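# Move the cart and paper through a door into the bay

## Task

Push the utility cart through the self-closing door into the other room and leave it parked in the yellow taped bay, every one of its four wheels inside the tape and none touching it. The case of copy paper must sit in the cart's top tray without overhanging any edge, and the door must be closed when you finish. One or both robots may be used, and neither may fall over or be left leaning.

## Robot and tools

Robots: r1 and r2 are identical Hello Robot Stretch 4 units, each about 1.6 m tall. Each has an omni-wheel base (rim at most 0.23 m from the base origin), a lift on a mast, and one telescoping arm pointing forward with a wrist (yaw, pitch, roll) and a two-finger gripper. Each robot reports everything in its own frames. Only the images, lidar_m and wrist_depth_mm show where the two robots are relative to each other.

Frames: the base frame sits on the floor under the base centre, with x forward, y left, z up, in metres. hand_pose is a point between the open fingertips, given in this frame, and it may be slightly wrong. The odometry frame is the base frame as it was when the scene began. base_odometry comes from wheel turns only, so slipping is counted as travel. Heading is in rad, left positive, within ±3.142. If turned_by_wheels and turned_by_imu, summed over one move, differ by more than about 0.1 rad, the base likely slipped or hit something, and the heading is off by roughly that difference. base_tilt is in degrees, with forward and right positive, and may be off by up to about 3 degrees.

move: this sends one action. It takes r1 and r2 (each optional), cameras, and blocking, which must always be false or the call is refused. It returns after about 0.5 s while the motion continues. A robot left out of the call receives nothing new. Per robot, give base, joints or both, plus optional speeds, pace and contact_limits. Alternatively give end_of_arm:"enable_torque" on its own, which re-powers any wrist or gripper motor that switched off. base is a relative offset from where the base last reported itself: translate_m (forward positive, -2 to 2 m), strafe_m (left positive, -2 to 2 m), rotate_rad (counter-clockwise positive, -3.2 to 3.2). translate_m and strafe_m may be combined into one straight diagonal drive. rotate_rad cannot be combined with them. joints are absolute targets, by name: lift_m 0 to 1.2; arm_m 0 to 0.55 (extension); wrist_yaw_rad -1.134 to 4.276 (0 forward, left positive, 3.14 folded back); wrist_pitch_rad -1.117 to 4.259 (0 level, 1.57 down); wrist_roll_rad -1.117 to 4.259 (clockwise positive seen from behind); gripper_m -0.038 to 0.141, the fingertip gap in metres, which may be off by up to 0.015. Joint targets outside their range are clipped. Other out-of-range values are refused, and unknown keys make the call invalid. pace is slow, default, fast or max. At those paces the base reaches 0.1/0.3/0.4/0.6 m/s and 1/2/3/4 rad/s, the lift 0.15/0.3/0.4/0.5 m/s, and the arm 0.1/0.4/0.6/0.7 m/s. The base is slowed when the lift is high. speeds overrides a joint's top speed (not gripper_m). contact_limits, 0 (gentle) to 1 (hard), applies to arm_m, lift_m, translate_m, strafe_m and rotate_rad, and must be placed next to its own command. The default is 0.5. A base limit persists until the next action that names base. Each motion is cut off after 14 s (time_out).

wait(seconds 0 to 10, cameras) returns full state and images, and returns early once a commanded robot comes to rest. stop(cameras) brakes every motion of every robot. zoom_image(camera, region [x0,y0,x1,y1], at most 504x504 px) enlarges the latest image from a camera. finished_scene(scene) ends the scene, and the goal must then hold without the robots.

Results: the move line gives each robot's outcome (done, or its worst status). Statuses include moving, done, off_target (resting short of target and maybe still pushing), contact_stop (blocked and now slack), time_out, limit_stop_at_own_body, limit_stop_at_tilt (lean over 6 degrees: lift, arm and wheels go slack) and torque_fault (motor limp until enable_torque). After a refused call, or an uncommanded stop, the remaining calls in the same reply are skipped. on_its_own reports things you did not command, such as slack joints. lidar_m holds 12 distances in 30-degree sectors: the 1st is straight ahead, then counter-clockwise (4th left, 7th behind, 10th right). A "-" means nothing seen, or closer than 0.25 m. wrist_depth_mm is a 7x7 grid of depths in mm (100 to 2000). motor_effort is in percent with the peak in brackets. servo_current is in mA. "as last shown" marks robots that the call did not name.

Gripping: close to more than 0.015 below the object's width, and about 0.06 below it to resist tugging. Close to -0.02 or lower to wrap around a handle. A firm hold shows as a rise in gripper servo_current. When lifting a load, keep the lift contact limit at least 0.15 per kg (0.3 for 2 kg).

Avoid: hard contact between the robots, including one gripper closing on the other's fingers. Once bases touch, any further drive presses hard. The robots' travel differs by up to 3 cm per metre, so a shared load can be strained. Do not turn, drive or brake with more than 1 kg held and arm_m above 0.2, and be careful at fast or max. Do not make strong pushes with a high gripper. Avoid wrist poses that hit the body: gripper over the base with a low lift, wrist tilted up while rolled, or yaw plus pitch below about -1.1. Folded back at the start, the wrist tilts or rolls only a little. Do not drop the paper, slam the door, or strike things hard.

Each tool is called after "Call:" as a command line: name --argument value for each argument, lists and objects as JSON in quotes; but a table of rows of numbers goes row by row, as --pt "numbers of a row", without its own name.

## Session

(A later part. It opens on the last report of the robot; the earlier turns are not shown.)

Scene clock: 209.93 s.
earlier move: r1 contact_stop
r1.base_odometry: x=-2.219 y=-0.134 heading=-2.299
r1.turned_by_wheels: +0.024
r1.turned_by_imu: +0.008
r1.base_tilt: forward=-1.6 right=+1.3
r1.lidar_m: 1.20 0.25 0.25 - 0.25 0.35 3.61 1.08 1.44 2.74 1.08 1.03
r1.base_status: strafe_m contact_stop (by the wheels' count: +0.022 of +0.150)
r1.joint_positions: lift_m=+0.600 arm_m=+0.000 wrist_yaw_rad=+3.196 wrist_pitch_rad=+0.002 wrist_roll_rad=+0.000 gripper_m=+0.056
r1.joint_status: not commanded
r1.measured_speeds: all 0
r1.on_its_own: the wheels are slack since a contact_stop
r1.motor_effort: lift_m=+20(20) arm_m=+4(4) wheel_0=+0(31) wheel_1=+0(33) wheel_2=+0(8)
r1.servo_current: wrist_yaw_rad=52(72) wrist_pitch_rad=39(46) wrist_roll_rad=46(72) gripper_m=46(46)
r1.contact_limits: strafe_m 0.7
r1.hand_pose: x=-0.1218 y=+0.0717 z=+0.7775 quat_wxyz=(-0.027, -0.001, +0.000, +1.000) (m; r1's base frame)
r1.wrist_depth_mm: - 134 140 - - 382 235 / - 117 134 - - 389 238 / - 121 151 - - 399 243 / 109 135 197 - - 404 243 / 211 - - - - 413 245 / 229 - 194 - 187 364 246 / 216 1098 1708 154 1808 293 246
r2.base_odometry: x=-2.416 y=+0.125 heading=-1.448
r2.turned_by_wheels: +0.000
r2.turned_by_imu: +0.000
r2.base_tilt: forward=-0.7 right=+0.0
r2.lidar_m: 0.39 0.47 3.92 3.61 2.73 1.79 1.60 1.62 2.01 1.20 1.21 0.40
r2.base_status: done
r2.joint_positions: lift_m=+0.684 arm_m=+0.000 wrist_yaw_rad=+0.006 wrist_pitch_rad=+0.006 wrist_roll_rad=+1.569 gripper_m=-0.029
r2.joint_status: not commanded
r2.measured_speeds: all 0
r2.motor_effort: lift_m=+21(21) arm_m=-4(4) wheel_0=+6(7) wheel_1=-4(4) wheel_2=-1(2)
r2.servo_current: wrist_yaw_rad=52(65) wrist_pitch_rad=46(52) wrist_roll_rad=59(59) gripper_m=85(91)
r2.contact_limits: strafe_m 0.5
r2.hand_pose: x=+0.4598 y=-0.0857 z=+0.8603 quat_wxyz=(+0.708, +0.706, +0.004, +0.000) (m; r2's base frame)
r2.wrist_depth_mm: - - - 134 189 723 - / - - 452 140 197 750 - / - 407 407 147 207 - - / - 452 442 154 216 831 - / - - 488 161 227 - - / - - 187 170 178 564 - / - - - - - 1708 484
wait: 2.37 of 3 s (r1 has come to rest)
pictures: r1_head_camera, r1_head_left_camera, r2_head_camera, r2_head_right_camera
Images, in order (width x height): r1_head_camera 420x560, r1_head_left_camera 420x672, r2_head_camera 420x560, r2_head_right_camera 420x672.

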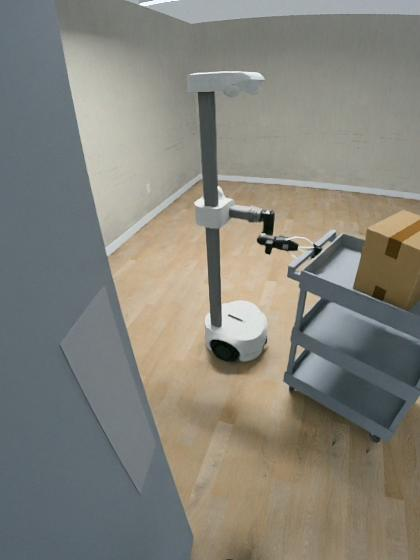

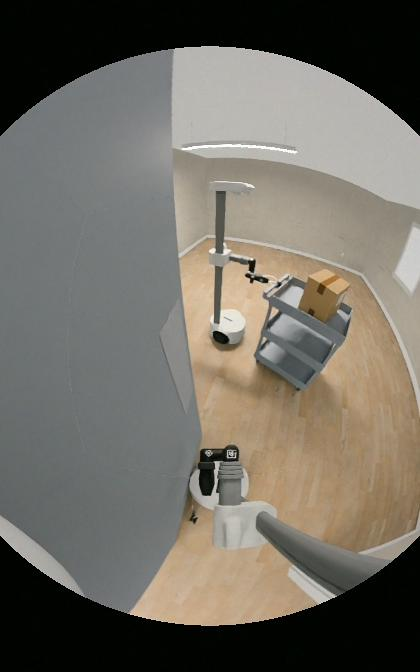

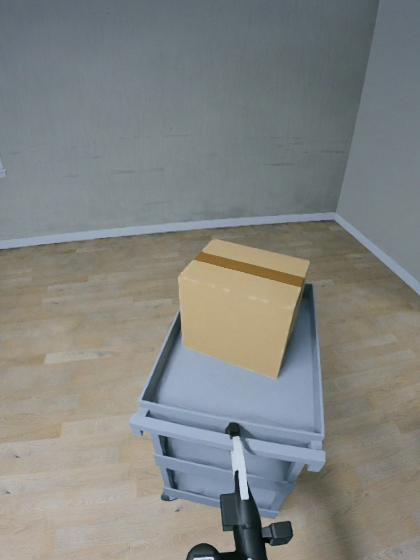

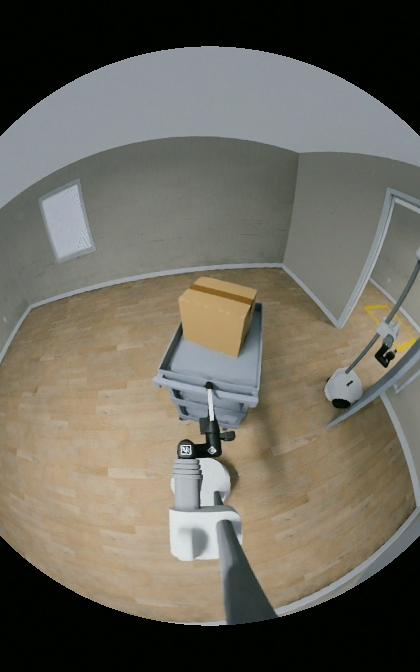

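Call:
move --blocking false --r1 '{"base":{"rotate_rad":-0.3},"pace":"slow"}' --r2 '{"base":{"strafe_m":-0.15},"pace":"slow","contact_limits":{"strafe_m":0.5}}' --cameras '[]'

Call:
wait --seconds 2 --cameras '[]'

Call:
move --blocking false --r1 '{"base":{"translate_m":0.2},"pace":"slow","contact_limits":{"translate_m":0.7}}' --cameras '[]'

Call:
wait --seconds 3 --cameras '["r1_head_camera","r2_head_right_camera","r1_head_left_camera"]'

Scene clock: 224.50 s.
move: r1 moving; r2 moving
r1.base_odometry: x=-2.219 y=-0.134 heading=-2.425
r1.turned_by_wheels: -0.126
r1.turned_by_imu: -0.126
r1.base_tilt: forward=-1.6 right=+1.3
r1.lidar_m: 1.13 0.27 0.25 - 0.25 0.29 3.93 1.06 1.17 2.72 3.05 1.03
r1.base_status: rotate_rad moving
r1.joint_positions: lift_m=+0.600 arm_m=+0.000 wrist_yaw_rad=+3.196 wrist_pitch_rad=+0.002 wrist_roll_rad=+0.000 gripper_m=+0.056
r1.joint_status: not commanded
r1.measured_speeds: translate_m=+0.000 strafe_m=-0.002 rotate_rad=-0.479 lift_m=+0.000 arm_m=+0.000 wrist_yaw_rad=+0.000 wrist_pitch_rad=+0.000 wrist_roll_rad=+0.000
r1.motor_effort: lift_m=+20(20) arm_m=+4(4) wheel_0=+3(5) wheel_1=+11(12) wheel_2=+4(5)
r1.servo_current: wrist_yaw_rad=65(65) wrist_pitch_rad=39(52) wrist_roll_rad=46(59) gripper_m=39(46)
r1.hand_pose: x=-0.1218 y=+0.0717 z=+0.7775 quat_wxyz=(-0.027, -0.001, +0.000, +1.000) (m; r1's base frame)
r1.wrist_depth_mm: - 134 139 - - 315 200 / - 117 134 - - 294 202 / - 121 151 - - 298 204 / 109 135 196 - - 303 205 / 211 - - - - 304 206 / 228 - 194 - 188 304 207 / 224 1756 1808 153 564 257 207
r2.base_odometry: x=-2.430 y=+0.124 heading=-1.448
r2.turned_by_wheels: +0.000
r2.turned_by_imu: +0.001
r2.base_tilt: forward=-0.7 right=+0.1
r2.lidar_m: 0.42 0.45 3.98 3.63 2.73 1.74 1.61 1.62 2.02 1.22 1.16 0.39
r2.base_status: strafe_m moving
r2.joint_positions: lift_m=+0.684 arm_m=+0.000 wrist_yaw_rad=+0.006 wrist_pitch_rad=+0.006 wrist_roll_rad=+1.569 gripper_m=-0.029
r2.joint_status: not commanded
r2.measured_speeds: translate_m=+0.000 strafe_m=-0.056 rotate_rad=+0.000 lift_m=+0.000 arm_m=+0.000 wrist_yaw_rad=+0.000 wrist_pitch_rad=+0.000 wrist_roll_rad=+0.000
r2.motor_effort: lift_m=+20(21) arm_m=-4(4) wheel_0=+12(14) wheel_1=-7(8) wheel_2=+1(2)
r2.servo_current: wrist_yaw_rad=46(52) wrist_pitch_rad=46(52) wrist_roll_rad=39(52) gripper_m=85(85)
r2.contact_limits: strafe_m 0.5
r2.hand_pose: x=+0.4598 y=-0.0857 z=+0.8603 quat_wxyz=(+0.708, +0.706, +0.004, +0.000) (m; r2's base frame)
r2.wrist_depth_mm: - - - 135 189 699 - / - - 473 141 198 768 - / - 404 410 147 208 - - / - 449 445 154 217 831 - / - - 484 162 227 - - / - - 187 169 179 1576 - / - - - - - 1708 488
pictures: none
No camera images: "cameras" was empty.

Scene clock: 225.37 s.
earlier move: r1 done; r2 moving
r1.base_odometry: x=-2.219 y=-0.134 heading=-2.598
r1.turned_by_wheels: -0.174
r1.turned_by_imu: -0.175
r1.base_tilt: forward=-1.6 right=+1.3
r1.lidar_m: 1.01 0.36 0.25 - 0.25 0.25 0.53 3.78 1.07 2.65 2.81 1.00
r1.base_status: done
r1.joint_positions: lift_m=+0.600 arm_m=+0.000 wrist_yaw_rad=+3.196 wrist_pitch_rad=+0.002 wrist_roll_rad=+0.000 gripper_m=+0.056
r1.joint_status: not commanded
r1.measured_speeds: all 0
r1.motor_effort: lift_m=+19(20) arm_m=+4(4) wheel_0=+1(5) wheel_1=+8(13) wheel_2=+1(5)
r1.servo_current: wrist_yaw_rad=65(65) wrist_pitch_rad=46(52) wrist_roll_rad=59(65) gripper_m=39(46)
r1.hand_pose: x=-0.1218 y=+0.0717 z=+0.7775 quat_wxyz=(-0.027, -0.001, +0.000, +1.000) (m; r1's base frame)
r1.wrist_depth_mm: - 134 140 - 392 232 177 / - 117 134 - 399 235 180 / - 121 151 - 402 237 181 / 110 135 196 - 407 238 182 / 211 - - - 375 238 182 / 228 - 193 - 191 227 182 / 224 1808 1756 143 379 213 183
r2.base_odometry: x=-2.509 y=+0.114 heading=-1.448
r2.turned_by_wheels: +0.000
r2.turned_by_imu: +0.001
r2.base_tilt: forward=-0.7 right=+0.1
r2.lidar_m: 0.41 0.44 3.97 3.70 2.69 1.75 1.58 1.62 2.00 1.12 1.12 0.42
r2.base_status: strafe_m moving
r2.joint_positions: lift_m=+0.684 arm_m=+0.000 wrist_yaw_rad=+0.006 wrist_pitch_rad=+0.006 wrist_roll_rad=+1.569 gripper_m=-0.029
r2.joint_status: not commanded
r2.measured_speeds: translate_m=-0.001 strafe_m=-0.100 rotate_rad=+0.005 lift_m=+0.000 arm_m=+0.000 wrist_yaw_rad=+0.000 wrist_pitch_rad=+0.000 wrist_roll_rad=+0.000
r2.motor_effort: lift_m=+21(21) arm_m=-4(4) wheel_0=+9(16) wheel_1=-7(8) wheel_2=+0(2)
r2.servo_current: wrist_yaw_rad=46(65) wrist_pitch_rad=52(52) wrist_roll_rad=39(52) gripper_m=91(91)
r2.contact_limits: strafe_m 0.5
r2.hand_pose: x=+0.4598 y=-0.0857 z=+0.8603 quat_wxyz=(+0.708, +0.706, +0.004, +0.000) (m; r2's base frame)
r2.wrist_depth_mm: - - - 146 202 1537 - / - - - 151 207 - - / - 418 415 154 214 - - / - 442 439 159 221 831 - / - 484 469 165 228 - - / - - 187 170 179 - - / - - - - 243 1661 496
wait: 0.87 of 2 s (r1 has come to rest)
pictures: none
No camera images: "cameras" was empty.

Scene clock: 225.87 s.
earlier move: r2 moving
move: r1 moving
r1.base_odometry: x=-2.229 y=-0.140 heading=-2.598
r1.turned_by_wheels: +0.001
r1.turned_by_imu: +0.001
r1.base_tilt: forward=-1.6 right=+1.3
r1.lidar_m: 0.97 0.33 0.25 - 0.25 0.25 0.53 3.78 1.09 2.71 2.83 0.96
r1.base_status: translate_m moving
r1.joint_positions: lift_m=+0.600 arm_m=+0.000 wrist_yaw_rad=+3.196 wrist_pitch_rad=+0.002 wrist_roll_rad=+0.000 gripper_m=+0.056
r1.joint_status: not commanded
r1.measured_speeds: translate_m=+0.048 strafe_m=+0.000 rotate_rad=+0.000 lift_m=+0.000 arm_m=+0.000 wrist_yaw_rad=+0.000 wrist_pitch_rad=+0.000 wrist_roll_rad=+0.000
r1.motor_effort: lift_m=+19(20) arm_m=+4(4) wheel_0=+1(5) wheel_1=+11(11) wheel_2=-4(5)
r1.servo_current: wrist_yaw_rad=33(78) wrist_pitch_rad=46(46) wrist_roll_rad=46(52) gripper_m=39(46)
r1.contact_limits: translate_m 0.7
r1.hand_pose: x=-0.1218 y=+0.0717 z=+0.7775 quat_wxyz=(-0.027, -0.001, +0.000, +1.000) (m; r1's base frame)
r1.wrist_depth_mm: - 134 140 - 394 232 177 / - 117 134 - 397 236 179 / - 121 151 - 373 237 181 / 110 135 197 - 410 238 182 / 211 - - - 375 240 183 / 227 - 194 - 187 226 183 / 224 1661 1756 143 349 213 183
r2.base_odometry: x=-2.551 y=+0.109 heading=-1.448
r2.turned_by_wheels: +0.000
r2.turned_by_imu: +0.000
r2.base_tilt: forward=-0.6 right=+0.1
r2.lidar_m: 0.40 0.44 3.96 3.75 2.67 1.73 1.58 1.61 2.00 1.12 1.04 0.41
r2.base_status: strafe_m moving
r2.joint_positions: lift_m=+0.684 arm_m=+0.000 wrist_yaw_rad=+0.006 wrist_pitch_rad=+0.006 wrist_roll_rad=+1.569 gripper_m=-0.029
r2.joint_status: not commanded
r2.measured_speeds: translate_m=+0.000 strafe_m=-0.059 rotate_rad=+0.001 lift_m=+0.000 arm_m=+0.000 wrist_yaw_rad=+0.000 wrist_pitch_rad=+0.000 wrist_roll_rad=+0.000
r2.motor_effort: lift_m=+21(21) arm_m=-3(4) wheel_0=+6(11) wheel_1=-5(7) wheel_2=+1(2)
r2.servo_current: wrist_yaw_rad=65(65) wrist_pitch_rad=46(52) wrist_roll_rad=59(59) gripper_m=78(85)
r2.contact_limits: strafe_m 0.5
r2.hand_pose: x=+0.4598 y=-0.0857 z=+0.8603 quat_wxyz=(+0.708, +0.706, +0.004, +0.000) (m; r2's base frame)
r2.wrist_depth_mm: - - - 152 208 1576 1182 / - - - 156 213 750 - / - 430 421 159 218 - - / - 442 436 163 224 820 - / - 477 462 167 229 - - / - - 187 171 178 - - / - - - - 241 1661 -
pictures: none
No camera images: "cameras" was empty.

Scene clock: 226.63 s.
earlier move: r1 moving; r2 done
r1.base_odometry: x=-2.285 y=-0.174 heading=-2.598
r1.turned_by_wheels: +0.000
r1.turned_by_imu: +0.000
r1.base_tilt: forward=-1.6 right=+1.3
r1.lidar_m: 0.90 0.34 0.25 - 0.25 0.25 0.54 1.23 1.12 2.73 2.83 0.89
r1.base_status: translate_m moving
r1.joint_positions: lift_m=+0.600 arm_m=+0.000 wrist_yaw_rad=+3.196 wrist_pitch_rad=+0.002 wrist_roll_rad=+0.000 gripper_m=+0.056
r1.joint_status: not commanded
r1.measured_speeds: translate_m=+0.101 strafe_m=+0.002 rotate_rad=-0.005 lift_m=+0.000 arm_m=+0.000 wrist_yaw_rad=+0.000 wrist_pitch_rad=+0.000 wrist_roll_rad=+0.000
r1.motor_effort: lift_m=+19(20) arm_m=+4(4) wheel_0=+2(5) wheel_1=+7(12) wheel_2=-4(6)
r1.servo_current: wrist_yaw_rad=52(78) wrist_pitch_rad=33(46) wrist_roll_rad=46(59) gripper_m=39(46)
r1.contact_limits: translate_m 0.7
r1.hand_pose: x=-0.1218 y=+0.0717 z=+0.7775 quat_wxyz=(-0.027, -0.001, +0.000, +1.000) (m; r1's base frame)
r1.wrist_depth_mm: - 134 140 - 399 233 178 / - 117 134 - 404 236 180 / - 121 151 - 415 239 182 / 109 135 196 - 382 240 182 / 211 - - - 387 241 183 / 229 - 193 - 187 243 184 / 224 1756 1756 143 351 216 185
r2.base_odometry: x=-2.564 y=+0.107 heading=-1.448
r2.turned_by_wheels: +0.000
r2.turned_by_imu: +0.000
r2.base_tilt: forward=-0.6 right=+0.1
r2.lidar_m: 0.41 0.44 3.93 3.75 2.68 1.75 1.58 1.60 2.02 1.09 1.07 0.43
r2.base_status: done
r2.joint_positions: lift_m=+0.684 arm_m=+0.000 wrist_yaw_rad=+0.006 wrist_pitch_rad=+0.006 wrist_roll_rad=+1.569 gripper_m=-0.029
r2.joint_status: not commanded
r2.measured_speeds: all 0
r2.motor_effort: lift_m=+20(21) arm_m=-4(4) wheel_0=+4(11) wheel_1=-5(7) wheel_2=+0(2)
r2.servo_current: wrist_yaw_rad=59(65) wrist_pitch_rad=52(52) wrist_roll_rad=46(59) gripper_m=85(91)
r2.contact_limits: strafe_m 0.5
r2.hand_pose: x=+0.4598 y=-0.0857 z=+0.8603 quat_wxyz=(+0.708, +0.706, +0.004, +0.000) (m; r2's base frame)
r2.wrist_depth_mm: - - - 154 212 1576 1160 / - - - 157 215 759 - / - 452 421 160 220 820 - / - 439 436 163 224 831 - / - 473 462 168 229 - - / - - 187 171 178 - - / - - - - 240 1661 -
wait: 0.77 of 3 s (r2 has come to rest)
pictures: r1_head_camera, r1_head_left_camera, r2_head_right_camera
Images, in order (width x height): r1_head_camera 420x560, r1_head_left_camera 420x672, r2_head_right_camera 420x672.

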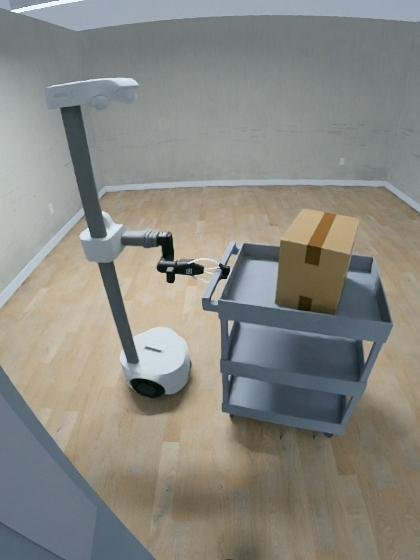

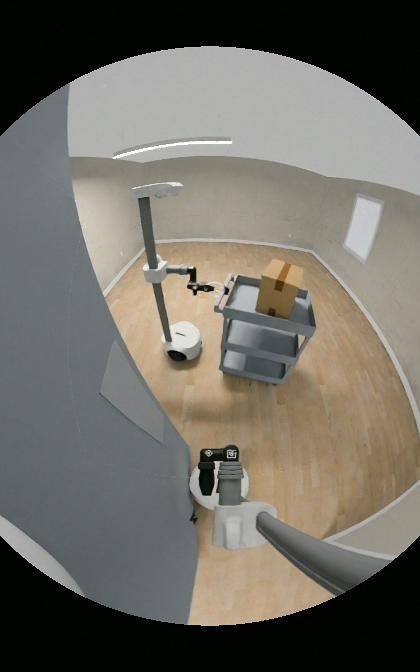

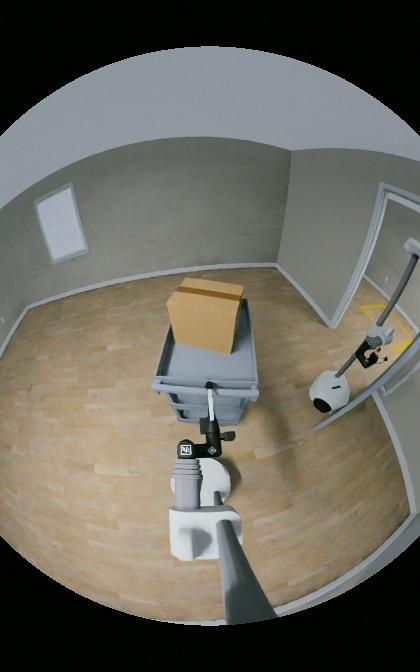

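Call:
move --blocking false --r2 '{"base":{"translate_m":-0.45,"strafe_m":-0.45},"contact_limits":{"strafe_m":0.5}}' --cameras '[]'

Call:
move --blocking false --r1 '{"base":{"strafe_m":0.22},"pace":"slow","contact_limits":{"strafe_m":0.8}}' --cameras '[]'

Call:
wait --seconds 4 --cameras '[]'

Call:
wait --seconds 3 --cameras '["r1_head_camera","r2_head_right_camera","r1_head_left_camera"]'

Scene clock: 252.77 s.
earlier move: r1 done
move: r2 moving
r1.base_odometry: x=-2.390 y=-0.237 heading=-2.598
r1.turned_by_wheels: +0.000
r1.turned_by_imu: +0.000
r1.base_tilt: forward=-1.6 right=+1.3
r1.lidar_m: 0.77 1.03 0.25 - 0.25 0.25 0.57 1.23 1.22 2.73 2.84 0.76
r1.base_status: done
r1.joint_positions: lift_m=+0.600 arm_m=+0.000 wrist_yaw_rad=+3.196 wrist_pitch_rad=+0.002 wrist_roll_rad=+0.000 gripper_m=+0.056
r1.joint_status: not commanded
r1.measured_speeds: all 0
r1.motor_effort: lift_m=+19(20) arm_m=+4(4) wheel_0=+1(1) wheel_1=+8(9) wheel_2=-1(1)
r1.servo_current: wrist_yaw_rad=59(65) wrist_pitch_rad=33(46) wrist_roll_rad=65(65) gripper_m=39(46)
r1.contact_limits: translate_m 0.7
r1.hand_pose: x=-0.1218 y=+0.0717 z=+0.7775 quat_wxyz=(-0.027, -0.001, +0.000, +1.000) (m; r1's base frame)
r1.wrist_depth_mm: - 134 140 - 418 239 179 / - 117 134 - 427 241 181 / - 121 151 - 436 243 183 / 110 135 197 - 402 245 185 / 211 - - - 399 245 185 / 228 - 194 - 187 246 186 / 224 1756 1756 143 366 206 185
r2.base_odometry: x=-2.590 y=+0.127 heading=-1.448
r2.turned_by_wheels: +0.001
r2.turned_by_imu: +0.002
r2.base_tilt: forward=-0.6 right=+0.1
r2.lidar_m: 0.40 0.43 4.00 3.78 2.68 1.73 1.55 1.58 1.98 1.13 1.03 0.42
r2.base_status: translate_m moving; strafe_m moving
r2.joint_positions: lift_m=+0.684 arm_m=+0.000 wrist_yaw_rad=+0.007 wrist_pitch_rad=+0.006 wrist_roll_rad=+1.569 gripper_m=-0.029
r2.joint_status: not commanded
r2.measured_speeds: translate_m=-0.090 strafe_m=-0.089 rotate_rad=+0.001 lift_m=+0.000 arm_m=+0.000 wrist_yaw_rad=+0.000 wrist_pitch_rad=+0.000 wrist_roll_rad=+0.000
r2.motor_effort: lift_m=+21(21) arm_m=-4(4) wheel_0=+6(10) wheel_1=-14(14) wheel_2=+18(20)
r2.servo_current: wrist_yaw_rad=59(65) wrist_pitch_rad=39(46) wrist_roll_rad=46(52) gripper_m=85(85)
r2.contact_limits: strafe_m 0.5
r2.hand_pose: x=+0.4599 y=-0.0855 z=+0.8603 quat_wxyz=(+0.708, +0.706, +0.004, +0.000) (m; r2's base frame)
r2.wrist_depth_mm: - - - 160 217 1708 1160 / - - - 162 220 1464 - / - - 436 164 224 809 - / - 442 436 167 227 831 - / - 462 459 170 231 842 - / - - 186 172 179 - - / - - 504 - - 1618 -
pictures: none
No camera images: "cameras" was empty.

Scene clock: 253.27 s.
earlier move: r2 moving
move: r1 moving
r1.base_odometry: x=-2.382 y=-0.250 heading=-2.597
r1.turned_by_wheels: +0.000
r1.turned_by_imu: +0.000
r1.base_tilt: forward=-1.6 right=+1.3
r1.lidar_m: 0.72 0.95 0.25 - 0.25 0.25 0.56 1.23 1.22 2.75 2.86 0.72
r1.base_status: strafe_m moving
r1.joint_positions: lift_m=+0.600 arm_m=+0.000 wrist_yaw_rad=+3.196 wrist_pitch_rad=+0.002 wrist_roll_rad=+0.000 gripper_m=+0.056
r1.joint_status: not commanded
r1.measured_speeds: translate_m=+0.000 strafe_m=+0.056 rotate_rad=-0.001 lift_m=+0.000 arm_m=+0.000 wrist_yaw_rad=+0.000 wrist_pitch_rad=+0.000 wrist_roll_rad=+0.000
r1.motor_effort: lift_m=+20(20) arm_m=+4(4) wheel_0=-9(13) wheel_1=+13(14) wheel_2=+1(1)
r1.servo_current: wrist_yaw_rad=65(65) wrist_pitch_rad=33(52) wrist_roll_rad=59(65) gripper_m=39(52)
r1.contact_limits: strafe_m 0.8
r1.hand_pose: x=-0.1218 y=+0.0717 z=+0.7775 quat_wxyz=(-0.027, -0.001, +0.000, +1.000) (m; r1's base frame)
r1.wrist_depth_mm: - 133 140 - 404 236 178 / - 117 134 - 413 238 180 / - 121 152 - 418 239 182 / 110 135 197 - 430 243 183 / 211 - - - 389 244 185 / 228 - 193 - 191 244 184 / 224 1756 1708 143 362 205 185
r2.base_odometry: x=-2.667 y=+0.187 heading=-1.448
r2.turned_by_wheels: +0.000
r2.turned_by_imu: +0.000
r2.base_tilt: forward=-0.7 right=+0.1
r2.lidar_m: 0.35 0.39 4.09 3.82 2.51 1.64 1.48 1.50 1.85 1.97 0.98 0.43
r2.base_status: translate_m moving; strafe_m moving
r2.joint_positions: lift_m=+0.684 arm_m=+0.000 wrist_yaw_rad=+0.007 wrist_pitch_rad=+0.006 wrist_roll_rad=+1.569 gripper_m=-0.029
r2.joint_status: not commanded
r2.measured_speeds: translate_m=-0.181 strafe_m=-0.181 rotate_rad=+0.001 lift_m=+0.000 arm_m=+0.000 wrist_yaw_rad=+0.000 wrist_pitch_rad=+0.000 wrist_roll_rad=+0.000
r2.motor_effort: lift_m=+21(21) arm_m=-4(4) wheel_0=+6(8) wheel_1=-13(14) wheel_2=+17(19)
r2.servo_current: wrist_yaw_rad=72(72) wrist_pitch_rad=46(46) wrist_roll_rad=39(46) gripper_m=78(85)
r2.contact_limits: strafe_m 0.5
r2.hand_pose: x=+0.4599 y=-0.0855 z=+0.8603 quat_wxyz=(+0.708, +0.706, +0.004, +0.000) (m; r2's base frame)
r2.wrist_depth_mm: - - - 174 235 1366 1025 / - - - 173 234 1661 530 / - - - 174 234 809 - / - 439 433 173 233 842 - / - 452 449 173 232 820 - / - 469 186 172 179 820 - / - - 480 - 233 - -
pictures: none
No camera images: "cameras" was empty.

Scene clock: 254.90 s.
earlier move: r1 contact_stop; r2 moving
r1.base_odometry: x=-2.351 y=-0.307 heading=-2.604
r1.turned_by_wheels: -0.006
r1.turned_by_imu: +0.001
r1.base_tilt: forward=-1.6 right=+1.3
r1.lidar_m: 0.54 0.56 0.25 - 0.25 0.25 0.50 1.29 1.22 2.79 2.87 0.61
r1.base_status: strafe_m contact_stop (by the wheels' count: +0.079 of +0.220)
r1.joint_positions: lift_m=+0.600 arm_m=+0.000 wrist_yaw_rad=+3.196 wrist_pitch_rad=+0.002 wrist_roll_rad=+0.000 gripper_m=+0.056
r1.joint_status: not commanded
r1.measured_speeds: all 0
r1.on_its_own: the wheels are slack since a contact_stop
r1.motor_effort: lift_m=+20(20) arm_m=-3(4) wheel_0=+0(30) wheel_1=+0(32) wheel_2=+0(12)
r1.servo_current: wrist_yaw_rad=59(65) wrist_pitch_rad=39(52) wrist_roll_rad=52(65) gripper_m=39(52)
r1.contact_limits: strafe_m 0.8
r1.hand_pose: x=-0.1218 y=+0.0717 z=+0.7775 quat_wxyz=(-0.027, -0.001, +0.000, +1.000) (m; r1's base frame)
r1.wrist_depth_mm: - 134 137 - 377 229 177 / - 116 133 - 382 233 179 / - 117 149 - 389 248 181 / 108 135 193 - 392 236 182 / 211 - - - 397 237 183 / 225 - 194 - 191 238 183 / 224 1708 1708 143 370 213 183
r2.base_odometry: x=-3.024 y=+0.465 heading=-1.448
r2.turned_by_wheels: +0.000
r2.turned_by_imu: +0.000
r2.base_tilt: forward=-0.7 right=+0.1
r2.lidar_m: 0.34 0.31 4.48 4.11 1.91 1.24 1.11 1.12 1.39 1.69 0.92 0.47
r2.base_status: translate_m moving; strafe_m moving
r2.joint_positions: lift_m=+0.684 arm_m=+0.000 wrist_yaw_rad=+0.002 wrist_pitch_rad=+0.006 wrist_roll_rad=+1.569 gripper_m=-0.029
r2.joint_status: not commanded
r2.measured_speeds: translate_m=-0.120 strafe_m=-0.120 rotate_rad=-0.002 lift_m=+0.000 arm_m=+0.000 wrist_yaw_rad=+0.000 wrist_pitch_rad=+0.000 wrist_roll_rad=+0.000
r2.motor_effort: lift_m=+21(21) arm_m=-4(4) wheel_0=+5(8) wheel_1=-2(14) wheel_2=+5(19)
r2.servo_current: wrist_yaw_rad=52(72) wrist_pitch_rad=46(52) wrist_roll_rad=39(59) gripper_m=78(91)
r2.contact_limits: strafe_m 0.5
r2.hand_pose: x=+0.4594 y=-0.0870 z=+0.8603 quat_wxyz=(+0.708, +0.706, +0.003, -0.002) (m; r2's base frame)
r2.wrist_depth_mm: - - - 240 - 1661 1160 / - - - 221 297 309 309 / - - - 264 273 1618 512 / - - - 194 255 1661 - / - - 442 183 240 831 - / - 433 186 171 179 - - / - 421 421 - 219 - -
wait: 1.63 of 4 s (r1 has come to rest)
pictures: none
No camera images: "cameras" was empty.

not run: a stop that you did not command came earlier in this reply.

Call:
wait --seconds 1 --cameras '["r1_head_camera","r2_head_camera","r1_head_left_camera"]'

Scene clock: 277.70 s.
earlier move: r2 done
r1.base_odometry: x=-2.351 y=-0.307 heading=-2.604
r1.turned_by_wheels: +0.000
r1.turned_by_imu: +0.000
r1.base_tilt: forward=-1.6 right=+1.3
r1.lidar_m: 0.53 0.54 0.25 - 0.25 0.25 0.49 1.26 1.25 2.78 2.91 0.65
r1.base_status: strafe_m contact_stop (by the wheels' count: +0.079 of +0.220)
r1.joint_positions: lift_m=+0.600 arm_m=+0.000 wrist_yaw_rad=+3.196 wrist_pitch_rad=+0.002 wrist_roll_rad=+0.000 gripper_m=+0.056
r1.joint_status: not commanded
r1.measured_speeds: all 0
r1.on_its_own: the wheels are slack since a contact_stop
r1.motor_effort: lift_m=+19(20) arm_m=-4(4) wheel_0=+0(30) wheel_1=+0(32) wheel_2=+0(12)
r1.servo_current: wrist_yaw_rad=52(65) wrist_pitch_rad=39(52) wrist_roll_rad=39(72) gripper_m=33(52)
r1.contact_limits: strafe_m 0.8
r1.hand_pose: x=-0.1218 y=+0.0717 z=+0.7775 quat_wxyz=(-0.027, -0.001, +0.000, +1.000) (m; r1's base frame)
r1.wrist_depth_mm: - 134 137 - 377 229 177 / - 116 134 - 384 232 180 / - 117 149 - 389 248 181 / 108 135 192 - 394 236 182 / 210 - - - 397 239 183 / 225 - 194 - 191 239 184 / 222 1756 1756 143 366 213 183
r2.base_odometry: x=-3.066 y=+0.498 heading=-1.448
r2.turned_by_wheels: +0.000
r2.turned_by_imu: +0.000
r2.base_tilt: forward=-0.7 right=+0.0
r2.lidar_m: 0.32 0.32 4.54 4.14 1.83 1.19 1.08 1.08 1.38 1.67 0.91 0.44
r2.base_status: done
r2.joint_positions: lift_m=+0.684 arm_m=+0.000 wrist_yaw_rad=+0.002 wrist_pitch_rad=+0.006 wrist_roll_rad=+1.569 gripper_m=-0.029
r2.joint_status: not commanded
r2.measured_speeds: all 0
r2.motor_effort: lift_m=+20(21) arm_m=-4(4) wheel_0=+3(8) wheel_1=-2(14) wheel_2=+3(19)
r2.servo_current: wrist_yaw_rad=39(72) wrist_pitch_rad=46(52) wrist_roll_rad=46(59) gripper_m=85(91)
r2.contact_limits: strafe_m 0.5
r2.hand_pose: x=+0.4594 y=-0.0870 z=+0.8603 quat_wxyz=(+0.708, +0.706, +0.003, -0.002) (m; r2's base frame)
r2.wrist_depth_mm: - - - 246 - 1618 1138 / - - - 287 307 312 314 / - - - 266 278 1708 496 / - - - 196 258 1863 - / - - 442 185 241 854 - / - 433 186 170 178 - - / - 421 415 - 217 - -
wait: 0.00 of 1 s (r2 has come to rest)
pictures: r1_head_camera, r1_head_left_camera, r2_head_camera
Images, in order (width x height): r1_head_camera 420x560, r1_head_left_camera 420x672, r2_head_camera 420x560.

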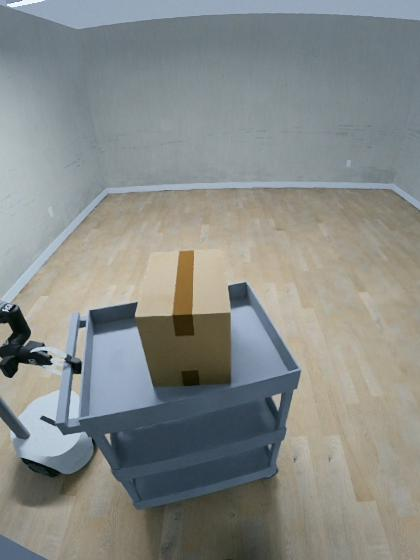

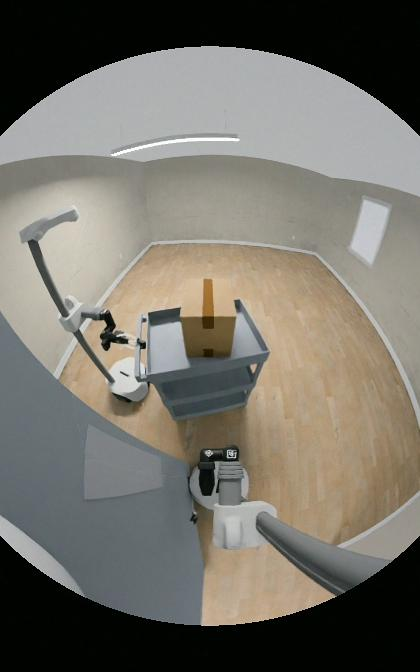

